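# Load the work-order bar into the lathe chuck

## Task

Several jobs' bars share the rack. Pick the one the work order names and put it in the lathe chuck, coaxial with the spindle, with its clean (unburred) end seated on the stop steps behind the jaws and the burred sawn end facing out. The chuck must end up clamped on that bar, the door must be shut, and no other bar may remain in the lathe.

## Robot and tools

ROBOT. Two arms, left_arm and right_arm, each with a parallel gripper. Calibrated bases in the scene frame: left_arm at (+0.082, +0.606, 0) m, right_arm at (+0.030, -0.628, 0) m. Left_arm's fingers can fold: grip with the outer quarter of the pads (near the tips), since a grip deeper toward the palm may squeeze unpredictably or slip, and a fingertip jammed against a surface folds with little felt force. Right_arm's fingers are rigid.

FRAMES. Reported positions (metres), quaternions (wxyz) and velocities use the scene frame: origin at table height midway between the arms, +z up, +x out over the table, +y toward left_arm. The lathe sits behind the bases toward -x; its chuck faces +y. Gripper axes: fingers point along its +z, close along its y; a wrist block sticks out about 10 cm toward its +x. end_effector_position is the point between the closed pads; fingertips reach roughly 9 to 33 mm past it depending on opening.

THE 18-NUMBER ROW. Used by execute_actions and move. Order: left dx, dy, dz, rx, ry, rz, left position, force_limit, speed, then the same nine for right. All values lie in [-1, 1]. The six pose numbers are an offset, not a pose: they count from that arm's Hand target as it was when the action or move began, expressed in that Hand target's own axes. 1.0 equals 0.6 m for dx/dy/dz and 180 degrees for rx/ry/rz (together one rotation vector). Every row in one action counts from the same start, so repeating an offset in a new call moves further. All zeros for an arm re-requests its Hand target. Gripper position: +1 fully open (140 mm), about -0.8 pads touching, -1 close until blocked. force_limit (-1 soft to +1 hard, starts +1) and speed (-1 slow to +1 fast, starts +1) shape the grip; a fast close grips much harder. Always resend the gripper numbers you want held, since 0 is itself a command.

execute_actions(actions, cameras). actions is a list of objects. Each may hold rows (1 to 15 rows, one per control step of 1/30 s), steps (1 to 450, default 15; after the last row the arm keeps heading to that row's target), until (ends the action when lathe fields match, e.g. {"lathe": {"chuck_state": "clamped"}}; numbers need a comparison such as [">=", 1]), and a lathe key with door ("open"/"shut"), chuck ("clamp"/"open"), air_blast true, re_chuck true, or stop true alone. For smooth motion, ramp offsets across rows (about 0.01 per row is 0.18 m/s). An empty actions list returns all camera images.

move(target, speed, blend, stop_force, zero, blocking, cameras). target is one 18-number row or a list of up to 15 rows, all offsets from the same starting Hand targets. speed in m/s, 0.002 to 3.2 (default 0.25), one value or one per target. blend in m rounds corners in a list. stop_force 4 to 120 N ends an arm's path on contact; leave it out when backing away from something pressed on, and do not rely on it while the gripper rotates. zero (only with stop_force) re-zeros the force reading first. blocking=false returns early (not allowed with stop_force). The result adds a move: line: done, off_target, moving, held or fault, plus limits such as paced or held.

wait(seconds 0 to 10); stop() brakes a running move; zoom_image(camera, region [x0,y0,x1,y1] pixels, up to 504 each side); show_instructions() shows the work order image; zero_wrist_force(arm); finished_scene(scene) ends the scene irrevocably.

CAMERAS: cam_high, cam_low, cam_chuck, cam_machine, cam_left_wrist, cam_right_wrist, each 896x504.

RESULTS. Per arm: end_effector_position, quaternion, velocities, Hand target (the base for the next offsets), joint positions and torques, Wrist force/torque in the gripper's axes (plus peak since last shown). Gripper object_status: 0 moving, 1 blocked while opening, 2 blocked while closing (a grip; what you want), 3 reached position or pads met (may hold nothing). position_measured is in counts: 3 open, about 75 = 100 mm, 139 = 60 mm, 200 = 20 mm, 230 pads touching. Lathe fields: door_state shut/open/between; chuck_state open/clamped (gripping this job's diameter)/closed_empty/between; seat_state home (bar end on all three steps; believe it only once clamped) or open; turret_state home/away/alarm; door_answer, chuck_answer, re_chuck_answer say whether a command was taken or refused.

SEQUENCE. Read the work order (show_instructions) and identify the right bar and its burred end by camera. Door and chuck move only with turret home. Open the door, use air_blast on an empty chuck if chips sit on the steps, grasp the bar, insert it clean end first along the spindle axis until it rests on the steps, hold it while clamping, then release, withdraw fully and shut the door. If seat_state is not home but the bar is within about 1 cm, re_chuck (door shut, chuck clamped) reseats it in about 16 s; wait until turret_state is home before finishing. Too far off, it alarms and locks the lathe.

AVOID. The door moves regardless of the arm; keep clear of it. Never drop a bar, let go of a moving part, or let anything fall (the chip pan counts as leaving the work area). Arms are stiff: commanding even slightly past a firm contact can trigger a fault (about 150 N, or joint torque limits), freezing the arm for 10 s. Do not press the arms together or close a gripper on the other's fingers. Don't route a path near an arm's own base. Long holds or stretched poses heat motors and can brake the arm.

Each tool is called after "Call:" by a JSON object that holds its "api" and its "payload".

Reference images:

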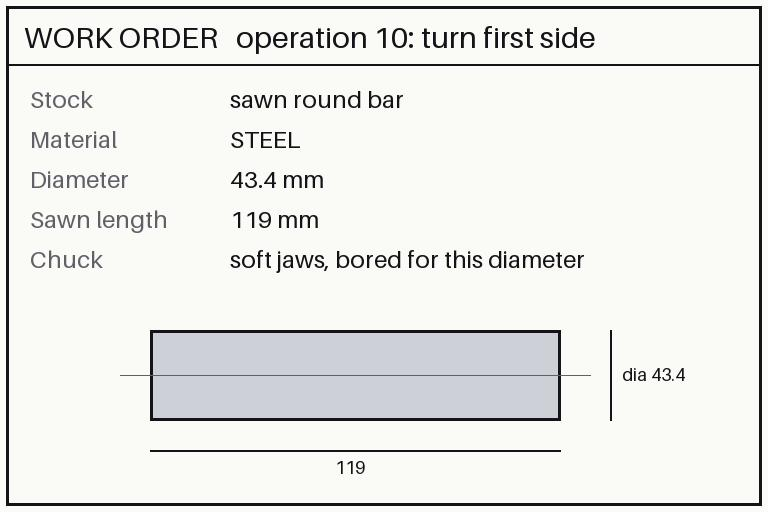

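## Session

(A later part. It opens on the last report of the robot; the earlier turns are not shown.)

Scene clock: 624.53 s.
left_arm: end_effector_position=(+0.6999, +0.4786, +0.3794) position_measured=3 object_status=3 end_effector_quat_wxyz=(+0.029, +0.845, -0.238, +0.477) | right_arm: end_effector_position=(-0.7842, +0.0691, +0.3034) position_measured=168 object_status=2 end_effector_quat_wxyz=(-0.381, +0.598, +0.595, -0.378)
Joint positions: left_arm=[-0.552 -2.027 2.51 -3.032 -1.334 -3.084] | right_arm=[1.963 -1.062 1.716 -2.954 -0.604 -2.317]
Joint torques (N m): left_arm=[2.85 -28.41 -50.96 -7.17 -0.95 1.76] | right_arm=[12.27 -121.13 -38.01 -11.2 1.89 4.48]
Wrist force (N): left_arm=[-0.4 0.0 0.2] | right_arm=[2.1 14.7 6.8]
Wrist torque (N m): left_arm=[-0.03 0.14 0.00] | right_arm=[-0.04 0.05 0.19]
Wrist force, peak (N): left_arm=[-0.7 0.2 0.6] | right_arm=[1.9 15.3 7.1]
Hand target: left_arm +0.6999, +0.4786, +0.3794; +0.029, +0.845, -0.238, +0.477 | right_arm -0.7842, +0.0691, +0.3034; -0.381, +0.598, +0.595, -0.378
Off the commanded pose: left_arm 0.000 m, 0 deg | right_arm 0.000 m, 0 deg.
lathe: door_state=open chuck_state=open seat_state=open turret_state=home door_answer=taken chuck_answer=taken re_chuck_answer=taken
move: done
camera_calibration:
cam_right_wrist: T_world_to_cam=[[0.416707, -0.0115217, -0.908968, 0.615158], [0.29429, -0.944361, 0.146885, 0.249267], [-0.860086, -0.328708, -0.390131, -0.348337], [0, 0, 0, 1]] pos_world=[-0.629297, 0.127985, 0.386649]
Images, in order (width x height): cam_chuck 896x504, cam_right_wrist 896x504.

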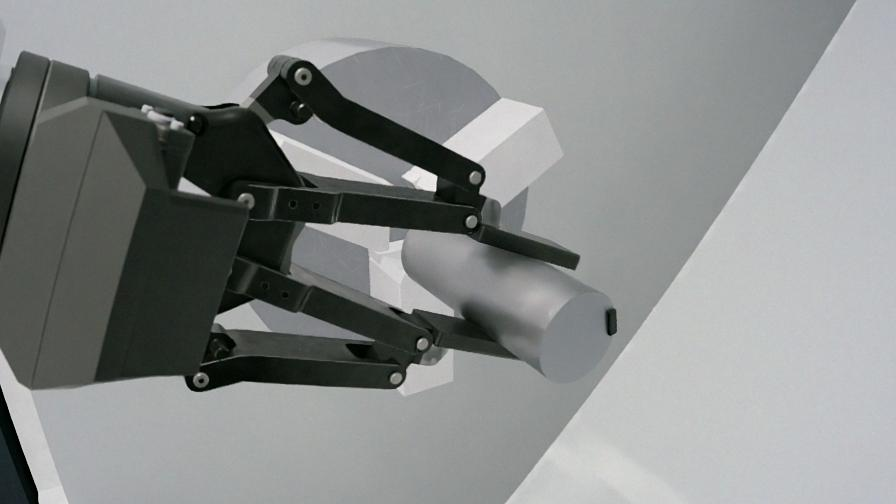

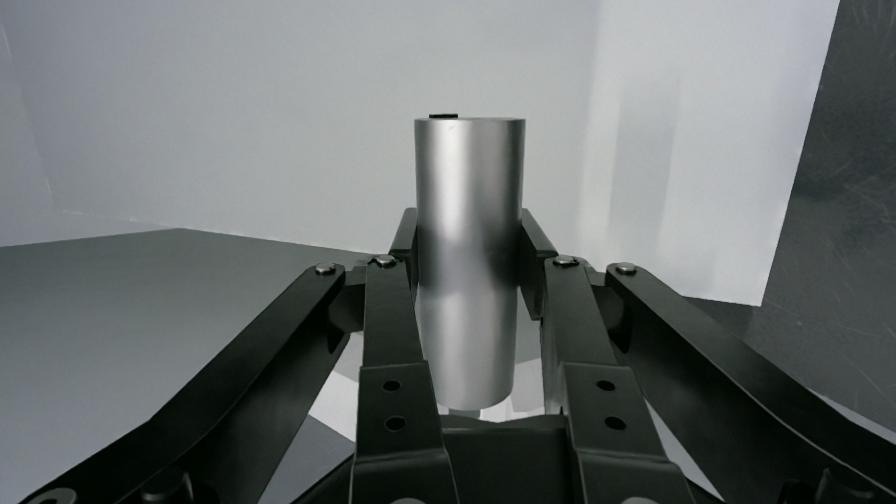

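Call:
{"api": "move", "payload": {"target": [0,0,0,0,0,0,1,1,1,-0.025,-0.0014,0.003,0,0,0,-1,1,-1], "speed": 0.02, "stop_force": 12, "cameras": ["cam_chuck","cam_right_wrist"]}}

Call:
{"api": "zoom_image", "payload": {"camera": "cam_chuck", "region": [340, 160, 540, 360]}}

Call:
{"api": "zoom_image", "payload": {"camera": "cam_right_wrist", "region": [280, 320, 680, 504]}}

Scene clock: 648.27 s.
left_arm: end_effector_position=(+0.6999, +0.4786, +0.3794) position_measured=3 object_status=3 end_effector_quat_wxyz=(+0.029, +0.845, -0.238, +0.477) | right_arm: end_effector_position=(-0.7863, +0.0541, +0.3034) position_measured=168 object_status=2 end_effector_quat_wxyz=(-0.381, +0.598, +0.595, -0.378)
Joint positions: left_arm=[-0.552 -2.027 2.51 -3.032 -1.334 -3.084] | right_arm=[1.973 -1.074 1.739 -2.974 -0.61 -2.304]
Joint torques (N m): left_arm=[2.47 -28.31 -51.78 -7.14 -0.87 1.73] | right_arm=[12.21 -118.86 -37.2 -11.26 1.53 4.42]
Wrist force (N): left_arm=[-0.4 0.3 0.4] | right_arm=[1.7 14.6 6.9]
Wrist torque (N m): left_arm=[0.03 0.14 0.00] | right_arm=[-0.04 0.14 0.20]
Wrist force, peak (N): left_arm=[-0.6 0.4 0.6] | right_arm=[2.1 15.1 7.4]
Hand target: left_arm +0.6999, +0.4786, +0.3794; +0.029, +0.845, -0.238, +0.477 | right_arm -0.7863, +0.0541, +0.3034; -0.381, +0.598, +0.595, -0.378
Off the commanded pose: left_arm 0.000 m, 0 deg | right_arm 0.000 m, 0 deg.
lathe: door_state=open chuck_state=open seat_state=open turret_state=home door_answer=taken chuck_answer=taken re_chuck_answer=taken
move: done
camera_calibration:
cam_right_wrist: T_world_to_cam=[[0.416707, -0.0115217, -0.908968, 0.61582], [0.29429, -0.944361, 0.146885, 0.235785], [-0.860086, -0.328708, -0.390131, -0.354955], [0, 0, 0, 1]] pos_world=[-0.631297, 0.113085, 0.386649]
Images, in order (width x height): cam_chuck 896x504, cam_right_wrist 896x504.

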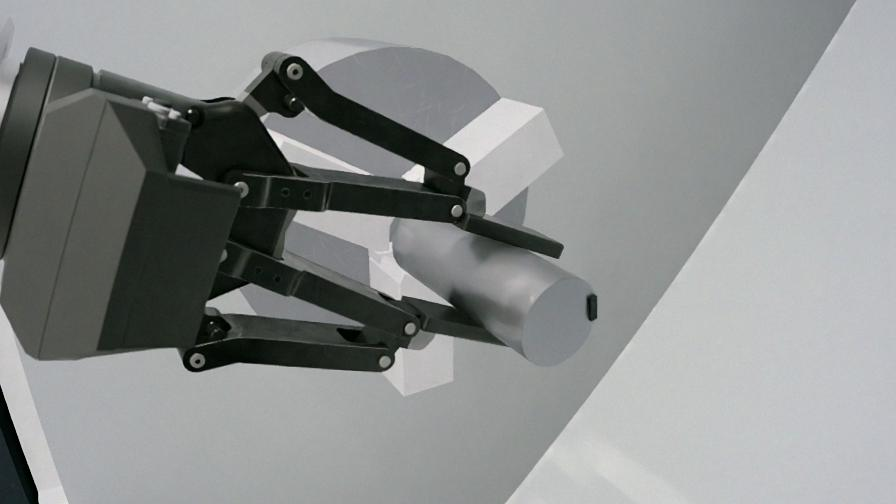

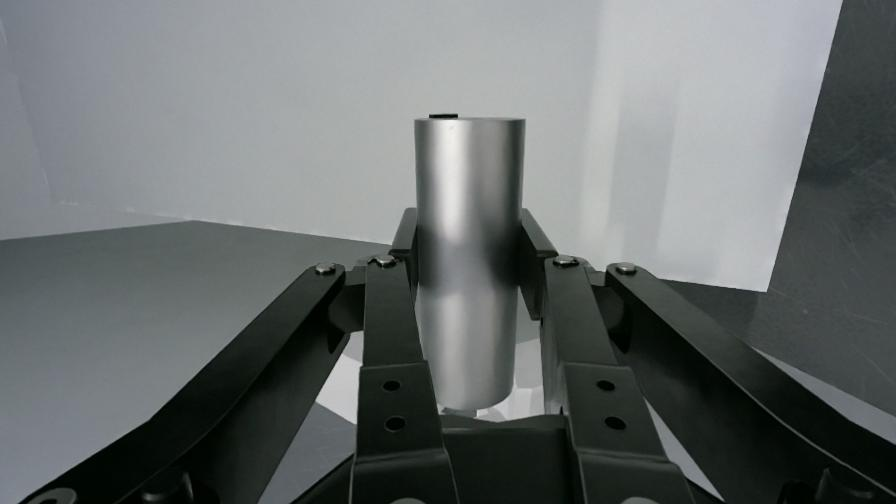

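Scaled by 2.520 from the camera's 896x504 image, which has a finer 1280x720 frame.

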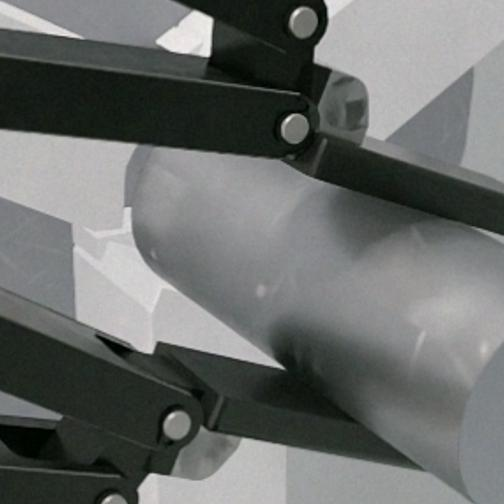

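Scaled by 1.260 from the camera's 896x504 image, which has a finer 1280x720 frame.

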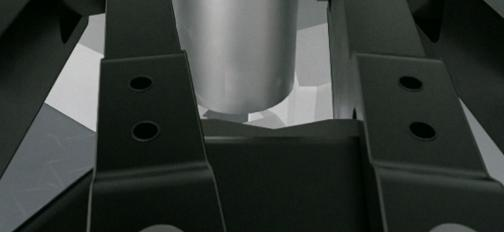

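Call:
{"api": "move", "payload": {"target": [0,0,0,0,0,0,1,1,1,-0.0167,0,0,0,0,0,-1,1,-1], "speed": 0.02, "stop_force": 12, "cameras": ["cam_chuck"]}}

Call:
{"api": "zoom_image", "payload": {"camera": "cam_chuck", "region": [340, 160, 540, 360]}}

Scene clock: 661.70 s.
left_arm: end_effector_position=(+0.6999, +0.4786, +0.3794) position_measured=3 object_status=3 end_effector_quat_wxyz=(+0.029, +0.845, -0.238, +0.477) | right_arm: end_effector_position=(-0.7863, +0.0441, +0.3034) position_measured=168 object_status=2 end_effector_quat_wxyz=(-0.381, +0.598, +0.595, -0.378)
Joint positions: left_arm=[-0.552 -2.027 2.51 -3.032 -1.334 -3.084] | right_arm=[1.978 -1.084 1.755 -2.987 -0.614 -2.298]
Joint torques (N m): left_arm=[3.46 -26.39 -51.54 -7.04 -0.68 1.86] | right_arm=[9.41 -118.02 -36.08 -11.14 2.14 4.42]
Wrist force (N): left_arm=[-0.5 0.1 0.5] | right_arm=[3.4 12.6 12.2]
Wrist torque (N m): left_arm=[-0.01 0.17 0.00] | right_arm=[-0.02 0.51 0.32]
Wrist force, peak (N): left_arm=[-0.5 0.0 0.9] | right_arm=[3.9 13.0 12.6]
Hand target: left_arm +0.6999, +0.4786, +0.3794; +0.029, +0.845, -0.238, +0.477 | right_arm -0.7863, +0.0441, +0.3034; -0.381, +0.598, +0.595, -0.378
Off the commanded pose: left_arm 0.000 m, 0 deg | right_arm 0.000 m, 0 deg.
lathe: door_state=open chuck_state=open seat_state=open turret_state=home door_answer=taken chuck_answer=taken re_chuck_answer=taken
move: done
Images, in order (width x height): cam_chuck 896x504.

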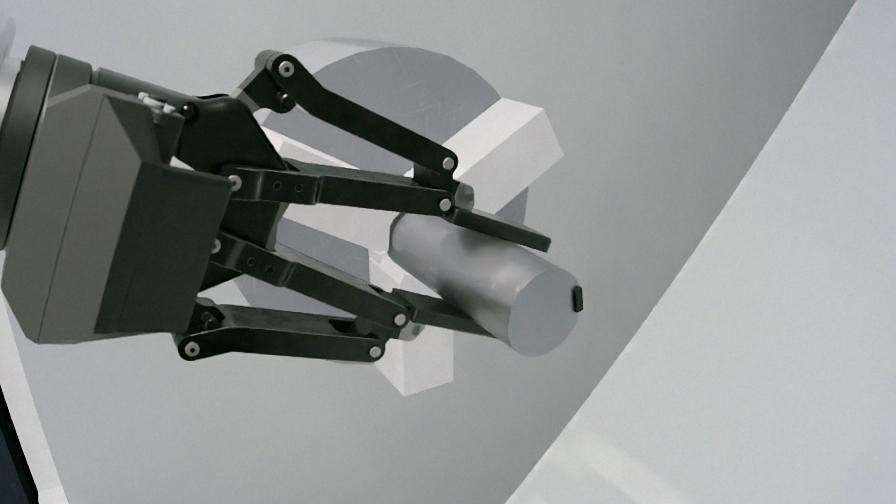

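Scaled by 2.520 from the camera's 896x504 image, which has a finer 1280x720 frame.

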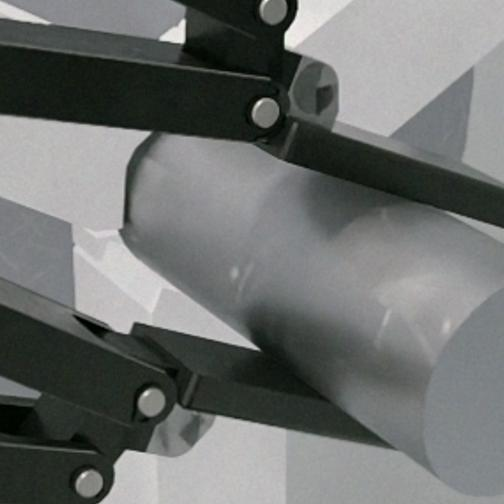

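Call:
{"api": "move", "payload": {"target": [0,0,0,0,0,0,1,1,1,0,-0.0014,0.003,0,0,0,-1,1,-1], "speed": 0.01, "cameras": ["cam_chuck"]}}

Call:
{"api": "move", "payload": {"target": [0,0,0,0,0,0,1,1,1,-0.0167,0,0,0,0,0,-1,1,-1], "speed": 0.015, "stop_force": 12, "cameras": ["cam_chuck"]}}

Call:
{"api": "zoom_image", "payload": {"camera": "cam_chuck", "region": [340, 160, 540, 360]}}

Scene clock: 674.00 s.
left_arm: end_effector_position=(+0.6999, +0.4786, +0.3794) position_measured=3 object_status=3 end_effector_quat_wxyz=(+0.029, +0.845, -0.238, +0.477) | right_arm: end_effector_position=(-0.7882, +0.0441, +0.3034) position_measured=168 object_status=2 end_effector_quat_wxyz=(-0.381, +0.598, +0.595, -0.378)
Joint positions: left_arm=[-0.552 -2.027 2.51 -3.032 -1.334 -3.084] | right_arm=[1.98 -1.082 1.753 -2.988 -0.615 -2.295]
Joint torques (N m): left_arm=[3.01 -28.63 -51.68 -7.26 -0.82 1.61] | right_arm=[10.37 -82.92 -62.11 -11.31 1.69 4.52]
Wrist force (N): left_arm=[-0.6 0.2 0.4] | right_arm=[1.7 14.9 7.3]
Wrist torque (N m): left_arm=[0.02 0.18 0.00] | right_arm=[0.04 0.14 0.19]
Wrist force, peak (N): left_arm=[-0.8 0.1 0.6] | right_arm=[4.0 13.1 12.7]
Hand target: left_arm +0.6999, +0.4786, +0.3794; +0.029, +0.845, -0.238, +0.477 | right_arm -0.7883, +0.0441, +0.3034; -0.381, +0.598, +0.595, -0.378
Off the commanded pose: left_arm 0.000 m, 0 deg | right_arm 0.000 m, 0 deg.
lathe: door_state=open chuck_state=open seat_state=open turret_state=home door_answer=taken chuck_answer=taken re_chuck_answer=taken
move: done
Images, in order (width x height): cam_chuck 896x504.

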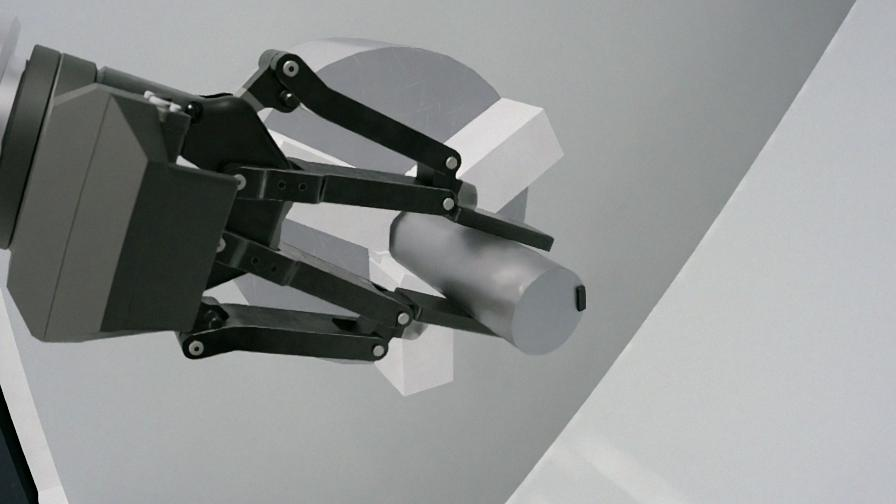

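Scene clock: 675.73 s.
left_arm: end_effector_position=(+0.6999, +0.4786, +0.3794) position_measured=3 object_status=3 end_effector_quat_wxyz=(+0.029, +0.845, -0.238, +0.477) | right_arm: end_effector_position=(-0.7884, +0.0341, +0.3034) position_measured=168 object_status=2 end_effector_quat_wxyz=(-0.381, +0.598, +0.595, -0.378)
Joint positions: left_arm=[-0.552 -2.027 2.51 -3.032 -1.334 -3.084] | right_arm=[1.985 -1.091 1.769 -3.001 -0.619 -2.288]
Joint torques (N m): left_arm=[5.15 -27.93 -50.78 -7.14 -1.13 1.77] | right_arm=[12.47 -117.5 -36.57 -11.41 1.86 4.37]
Wrist force (N): left_arm=[-0.4 0.3 0.5] | right_arm=[1.6 14.3 6.5]
Wrist torque (N m): left_arm=[0.03 0.13 0.00] | right_arm=[-0.08 0.16 0.20]
Wrist force, peak (N): left_arm=[-0.7 0.1 0.8] | right_arm=[1.8 15.1 7.1]
Hand target: left_arm +0.6999, +0.4786, +0.3794; +0.029, +0.845, -0.238, +0.477 | right_arm -0.7884, +0.0341, +0.3034; -0.381, +0.598, +0.595, -0.378
Off the commanded pose: left_arm 0.000 m, 0 deg | right_arm 0.000 m, 0 deg.
lathe: door_state=open chuck_state=open seat_state=open turret_state=home door_answer=taken chuck_answer=taken re_chuck_answer=taken
move: done
Images, in order (width x height): cam_chuck 896x504.

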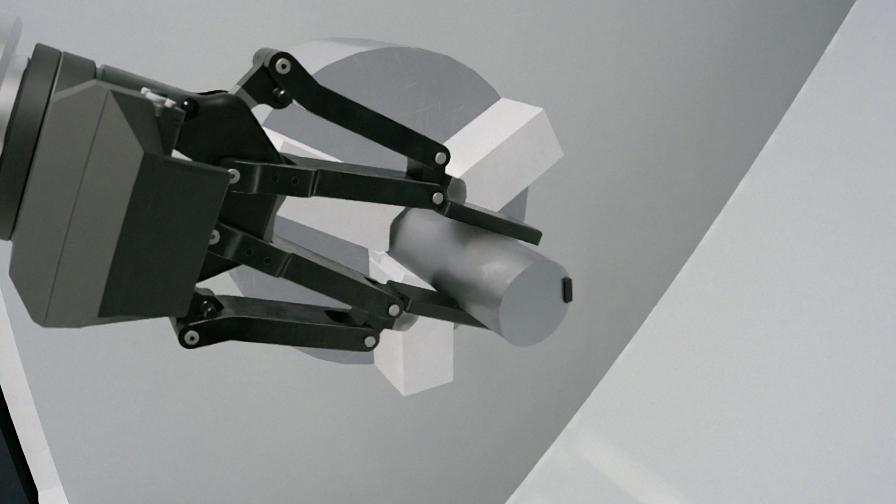

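Scaled by 2.520 from the camera's 896x504 image, which has a finer 1280x720 frame.

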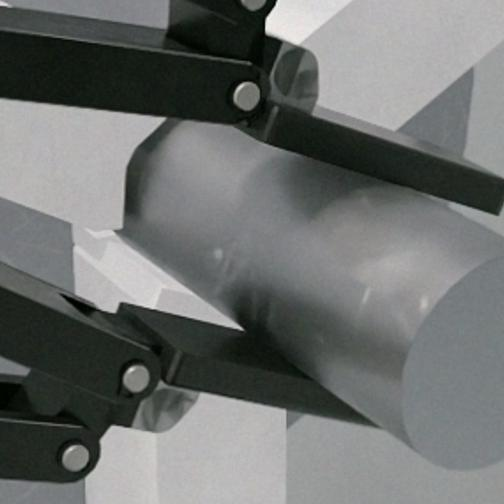

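Call:
{"api": "move", "payload": {"target": [0,0,0,0,0,0,1,1,1,-0.0333,0,0,0,0,0,-1,1,-1], "speed": 0.012, "stop_force": 10, "cameras": ["cam_chuck"]}}

Call:
{"api": "zoom_image", "payload": {"camera": "cam_chuck", "region": [340, 160, 540, 360]}}

Scene clock: 684.20 s.
left_arm: end_effector_position=(+0.6999, +0.4786, +0.3794) position_measured=3 object_status=3 end_effector_quat_wxyz=(+0.029, +0.845, -0.238, +0.477) | right_arm: end_effector_position=(-0.7884, +0.0237, +0.3033) position_measured=168 object_status=2 end_effector_quat_wxyz=(-0.381, +0.598, +0.595, -0.378)
Joint positions: left_arm=[-0.552 -2.027 2.51 -3.032 -1.334 -3.084] | right_arm=[1.991 -1.101 1.786 -3.014 -0.623 -2.281]
Joint torques (N m): left_arm=[1.19 -27.64 -51.28 -7.21 -1.13 1.53] | right_arm=[1.93 -82.27 -59.01 -3.62 10.4 -4.36]
Wrist force (N): left_arm=[-0.4 0.4 0.5] | right_arm=[13.4 17.0 4.2]
Wrist torque (N m): left_arm=[0.05 0.15 0.00] | right_arm=[0.00 0.30 0.21]
Wrist force, peak (N): left_arm=[-0.8 0.2 0.7] | right_arm=[21.6 15.8 3.5]
Hand target: left_arm +0.6999, +0.4786, +0.3794; +0.029, +0.845, -0.238, +0.477 | right_arm -0.7884, +0.0237, +0.3033; -0.381, +0.598, +0.595, -0.378 (not the last commanded pose)
Off the commanded pose: left_arm 0.000 m, 0 deg | right_arm 0.010 m, 0 deg.
lathe: door_state=open chuck_state=open seat_state=open turret_state=home door_answer=taken chuck_answer=taken re_chuck_answer=taken
move: contact (right_arm)
Images, in order (width x height): cam_chuck 896x504.

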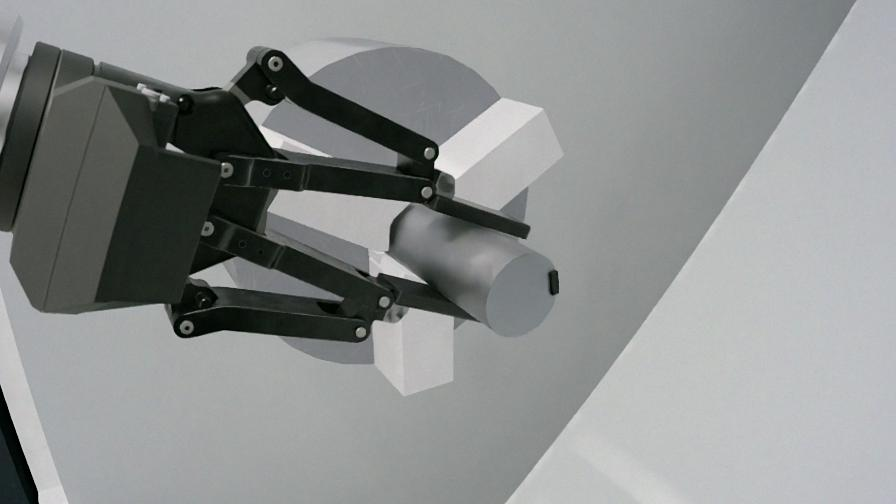

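Scaled by 2.520 from the camera's 896x504 image, which has a finer 1280x720 frame.

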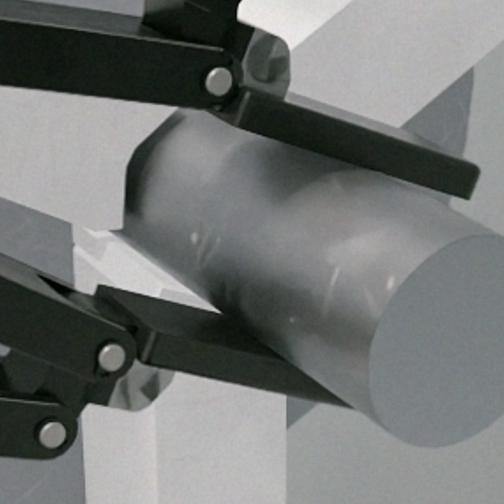

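Call:
{"api": "execute_actions", "payload": {"actions": [{"lathe":{"chuck":"clamp"},"steps":150,"until":{"lathe":{"chuck_state":"clamped"}}}], "cameras": ["cam_chuck"]}}

Scene clock: 710.63 s.
left_arm: end_effector_position=(+0.6999, +0.4786, +0.3794) position_measured=3 object_status=3 end_effector_quat_wxyz=(+0.029, +0.845, -0.238, +0.477) | right_arm: end_effector_position=(-0.7883, +0.0238, +0.3034) position_measured=168 object_status=2 end_effector_quat_wxyz=(-0.381, +0.598, +0.595, -0.378)
Joint positions: left_arm=[-0.552 -2.027 2.51 -3.032 -1.334 -3.084] | right_arm=[1.991 -1.101 1.786 -3.014 -0.623 -2.281]
Joint torques (N m): left_arm=[1.91 -25.51 -49.95 -7.23 -0.7 1.8] | right_arm=[40.14 -83.45 -55.39 -6.04 4.51 -4.05]
Wrist force (N): left_arm=[-0.7 0.3 0.2] | right_arm=[-25.3 36.8 -81.0]
Wrist torque (N m): left_arm=[0.04 0.21 0.00] | right_arm=[-0.61 0.02 1.14]
Wrist force, peak (N): left_arm=[-0.9 0.3 0.6] | right_arm=[-25.3 36.8 -81.0]
Hand target: left_arm +0.6999, +0.4786, +0.3794; +0.029, +0.845, -0.238, +0.477 | right_arm -0.7884, +0.0237, +0.3033; -0.381, +0.598, +0.595, -0.378 (not the last commanded pose)
Tool commands: left_gripper/position=+1.0 left_gripper/force_limit=+1.0 left_gripper/speed=+1.0 right_gripper/position=-1.0 right_gripper/force_limit=+1.0 right_gripper/speed=-1.0
Off the commanded pose: left_arm 0.000 m, 0 deg | right_arm 0.010 m, 0 deg.
lathe: door_state=open chuck_state=clamped seat_state=open turret_state=home door_answer=taken chuck_answer=taken re_chuck_answer=taken
Images, in order (width x height): cam_chuck 896x504.

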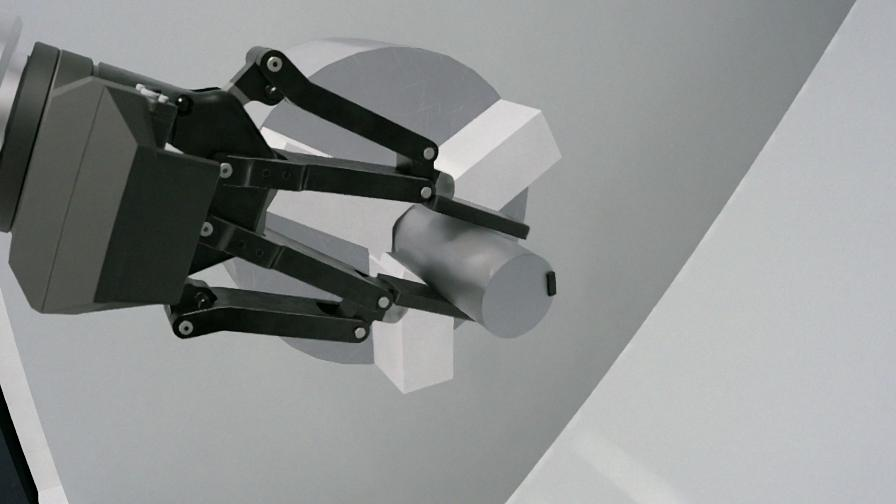

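Call:
{"api": "execute_actions", "payload": {"actions": [{"rows":[[0,0,0,0,0,0,1,1,1,0,0,0,0,0,0,0.1,1,-1]],"steps":60}], "cameras": ["cam_chuck"]}}

Call:
{"api": "zoom_image", "payload": {"camera": "cam_chuck", "region": [340, 160, 600, 360]}}

Scene clock: 722.03 s.
left_arm: end_effector_position=(+0.6999, +0.4786, +0.3794) position_measured=3 object_status=3 end_effector_quat_wxyz=(+0.029, +0.845, -0.238, +0.477) | right_arm: end_effector_position=(-0.7884, +0.0237, +0.3033) position_measured=117 object_status=3 end_effector_quat_wxyz=(-0.381, +0.598, +0.595, -0.378)
Joint positions: left_arm=[-0.552 -2.027 2.51 -3.032 -1.334 -3.084] | right_arm=[1.991 -1.101 1.786 -3.014 -0.623 -2.281]
Joint torques (N m): left_arm=[-1.06 -27.58 -50.87 -7.49 -1.18 1.84] | right_arm=[-10.63 -91.04 -52.53 -1.76 4.94 -4.03]
Wrist force (N): left_arm=[-0.3 0.0 0.4] | right_arm=[2.4 -4.9 1.8]
Wrist torque (N m): left_arm=[-0.03 0.12 0.00] | right_arm=[-1.52 -0.01 0.28]
Wrist force, peak (N): left_arm=[-0.8 0.3 0.6] | right_arm=[-22.8 38.2 -85.9]
Hand target: left_arm +0.6999, +0.4786, +0.3794; +0.029, +0.845, -0.238, +0.477 | right_arm -0.7884, +0.0237, +0.3033; -0.381, +0.598, +0.595, -0.378
Off the commanded pose: left_arm 0.000 m, 0 deg | right_arm 0.000 m, 0 deg.
lathe: door_state=open chuck_state=clamped seat_state=open turret_state=home door_answer=taken chuck_answer=taken re_chuck_answer=taken
Images, in order (width x height): cam_chuck 896x504.

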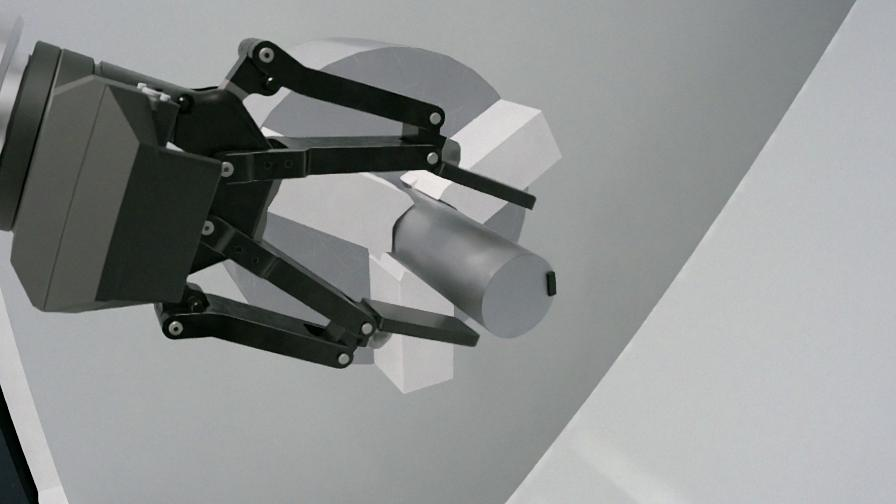

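Scaled by 1.938 from the camera's 896x504 image, which has a finer 1280x720 frame.

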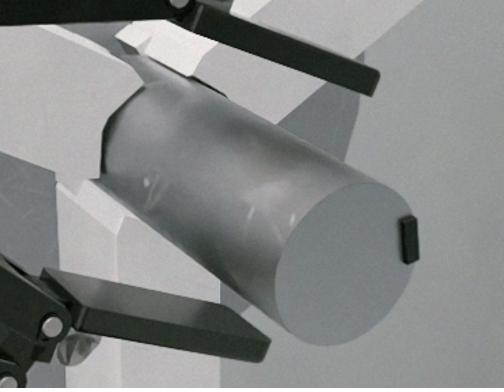

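Call:
{"api": "move", "payload": {"target": [[0,0,0,0,0,0,1,1,1,0,0,-0.2,0,0,0,0.1,1,-1],[0,0,0,0,0,0,1,1,1,0.263,0.053,-0.689,-0.111,0,0,0.1,1,-1]], "speed": [0.1,0.3], "blend": 0.03, "cameras": ["cam_chuck","cam_machine"]}}

Call:
{"api": "zoom_image", "payload": {"camera": "cam_chuck", "region": [340, 160, 600, 360]}}

Scene clock: 733.97 s.
left_arm: end_effector_position=(+0.6999, +0.4786, +0.3794) position_measured=3 object_status=3 end_effector_quat_wxyz=(+0.029, +0.845, -0.238, +0.477) | right_arm: end_effector_position=(-0.3997, +0.1791, +0.4498) position_measured=117 object_status=3 end_effector_quat_wxyz=(-0.272, +0.655, +0.652, -0.269)
Joint positions: left_arm=[-0.552 -2.027 2.51 -3.032 -1.334 -3.084] | right_arm=[1.556 -1.366 1.529 -1.759 -0.786 -3.108]
Joint torques (N m): left_arm=[4.68 -27.97 -51.77 -6.97 -1.28 1.3] | right_arm=[-11.42 -53.62 -62.52 -1.15 -0.47 -4.52]
Wrist force (N): left_arm=[-0.3 0.0 0.5] | right_arm=[2.9 -5.5 0.8]
Wrist torque (N m): left_arm=[-0.03 0.11 0.00] | right_arm=[-1.65 -0.34 0.28]
Wrist force, peak (N): left_arm=[-0.6 0.3 0.8] | right_arm=[3.3 -5.9 0.8]
Hand target: left_arm +0.6999, +0.4786, +0.3794; +0.029, +0.845, -0.238, +0.477 | right_arm -0.3996, +0.1792, +0.4498; -0.271, +0.655, +0.652, -0.269
Off the commanded pose: left_arm 0.000 m, 0 deg | right_arm 0.000 m, 0 deg.
lathe: door_state=open chuck_state=clamped seat_state=open turret_state=home door_answer=taken chuck_answer=taken re_chuck_answer=taken
move: done
Images, in order (width x height): cam_chuck 896x504, cam_machine 896x504.

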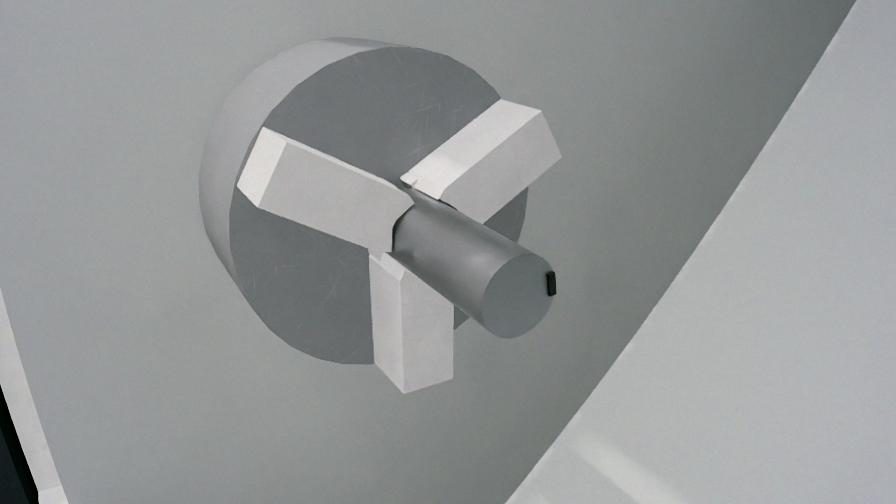

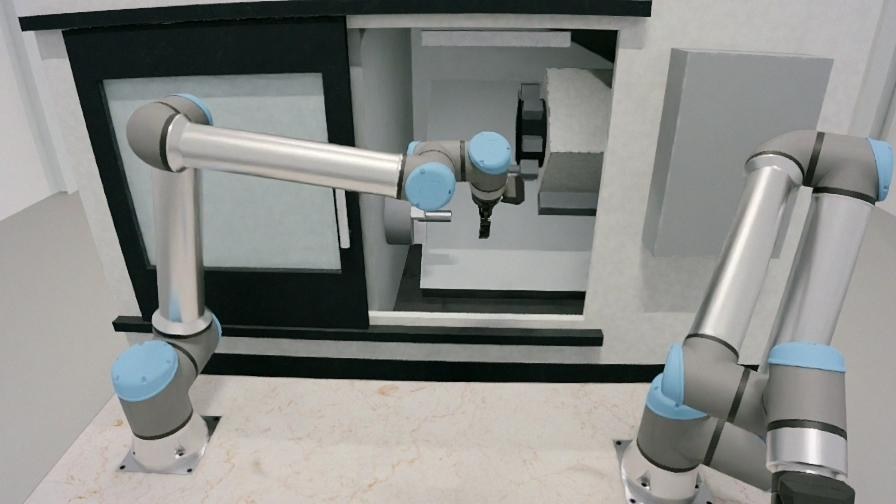

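Scaled by 1.938 from the camera's 896x504 image, which has a finer 1280x720 frame.

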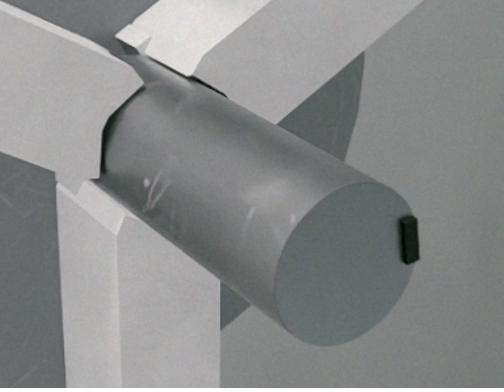

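Call:
{"api": "move", "payload": {"target": [0,0,0,0,0,0,1,1,1,-0.05,0.533,-0.482,-0.1954,0.1954,0.4717,0.1,1,-1], "speed": 0.4}}

Call:
{"api": "execute_actions", "payload": {"actions": [{"lathe":{"door":"shut"},"steps":300,"until":{"lathe":{"door_state":"shut"}}},{"lathe":{"re_chuck":true},"steps":60},{"steps":450,"until":{"lathe":{"turret_state":["!=","away"]}}},{"steps":450,"until":{"lathe":{"turret_state":["!=","away"]}}}], "cameras": ["cam_chuck"]}}

Scene clock: 744.67 s.
left_arm: end_effector_position=(+0.6999, +0.4786, +0.3794) position_measured=3 object_status=3 end_effector_quat_wxyz=(+0.029, +0.845, -0.238, +0.477) | right_arm: end_effector_position=(+0.0307, +0.1469, +0.4284) position_measured=117 object_status=3 end_effector_quat_wxyz=(-0.001, +1.000, -0.002, +0.000)
Joint positions: left_arm=[-0.552 -2.027 2.51 -3.032 -1.334 -3.084] | right_arm=[1.31 -1.467 1.504 -1.61 -1.571 -1.794]
Joint torques (N m): left_arm=[3.07 -28.45 -49.72 -7.67 -1.2 1.54] | right_arm=[-11.55 -44.26 -63.97 -0.85 -2.61 4.64]
Wrist force (N): left_arm=[-0.5 0.1 0.4] | right_arm=[3.3 -5.5 -0.2]
Wrist torque (N m): left_arm=[-0.02 0.15 0.00] | right_arm=[-1.29 -0.66 0.00]
Wrist force, peak (N): left_arm=[-0.8 0.2 0.6] | right_arm=[3.6 -6.3 1.9]
Hand target: left_arm +0.6999, +0.4786, +0.3794; +0.029, +0.845, -0.238, +0.477 | right_arm +0.0309, +0.1469, +0.4284; -0.001, +1.000, -0.003, +0.000
Off the commanded pose: left_arm 0.000 m, 0 deg | right_arm 0.000 m, 0 deg.
lathe: door_state=open chuck_state=clamped seat_state=open turret_state=home door_answer=taken chuck_answer=taken re_chuck_answer=taken
move: done

Scene clock: 762.23 s.
left_arm: end_effector_position=(+0.6999, +0.4786, +0.3794) position_measured=3 object_status=3 end_effector_quat_wxyz=(+0.029, +0.845, -0.238, +0.477) | right_arm: end_effector_position=(+0.0309, +0.1469, +0.4284) position_measured=117 object_status=3 end_effector_quat_wxyz=(-0.001, +1.000, -0.003, +0.000)
Joint positions: left_arm=[-0.552 -2.027 2.51 -3.032 -1.334 -3.084] | right_arm=[1.31 -1.467 1.504 -1.609 -1.571 -1.794]
Joint torques (N m): left_arm=[1.15 -28.56 -51.14 -7.17 -1.08 1.41] | right_arm=[-10.7 -45.26 -63.63 -1.11 -2.68 4.8]
Wrist force (N): left_arm=[-0.4 0.0 0.3] | right_arm=[3.1 -5.3 -0.1]
Wrist torque (N m): left_arm=[-0.04 0.15 0.00] | right_arm=[-1.25 -0.62 0.00]
Wrist force, peak (N): left_arm=[-0.9 0.1 0.8] | right_arm=[3.4 -6.0 -0.2]
Hand target: left_arm +0.6999, +0.4786, +0.3794; +0.029, +0.845, -0.238, +0.477 | right_arm +0.0309, +0.1469, +0.4284; -0.001, +1.000, -0.003, +0.000
Tool commands: left_gripper/position=+1.0 left_gripper/force_limit=+1.0 left_gripper/speed=+1.0 right_gripper/position=+0.1 right_gripper/force_limit=+1.0 right_gripper/speed=-1.0
Off the commanded pose: left_arm 0.000 m, 0 deg | right_arm 0.000 m, 0 deg.
lathe: door_state=shut chuck_state=clamped seat_state=home turret_state=home door_answer=taken chuck_answer=taken re_chuck_answer=taken
Images, in order (width x height): cam_chuck 896x504.

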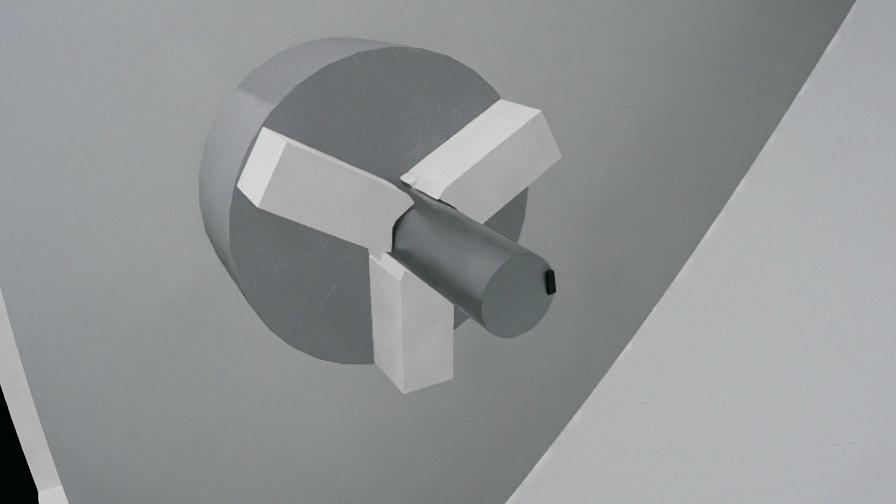

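Call:
{"api": "finished_scene", "payload": {"scene": 1}}

The scene is finished: the task was done.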